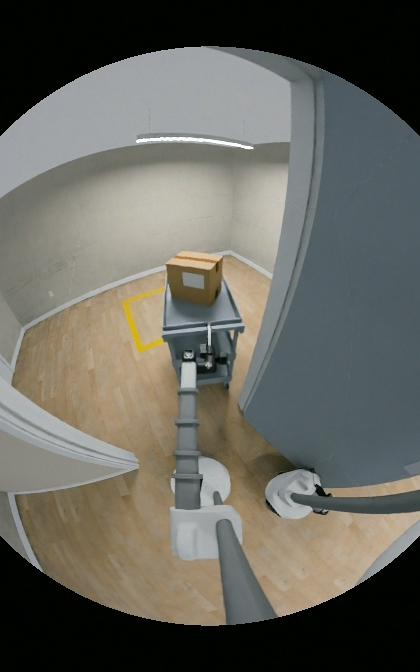

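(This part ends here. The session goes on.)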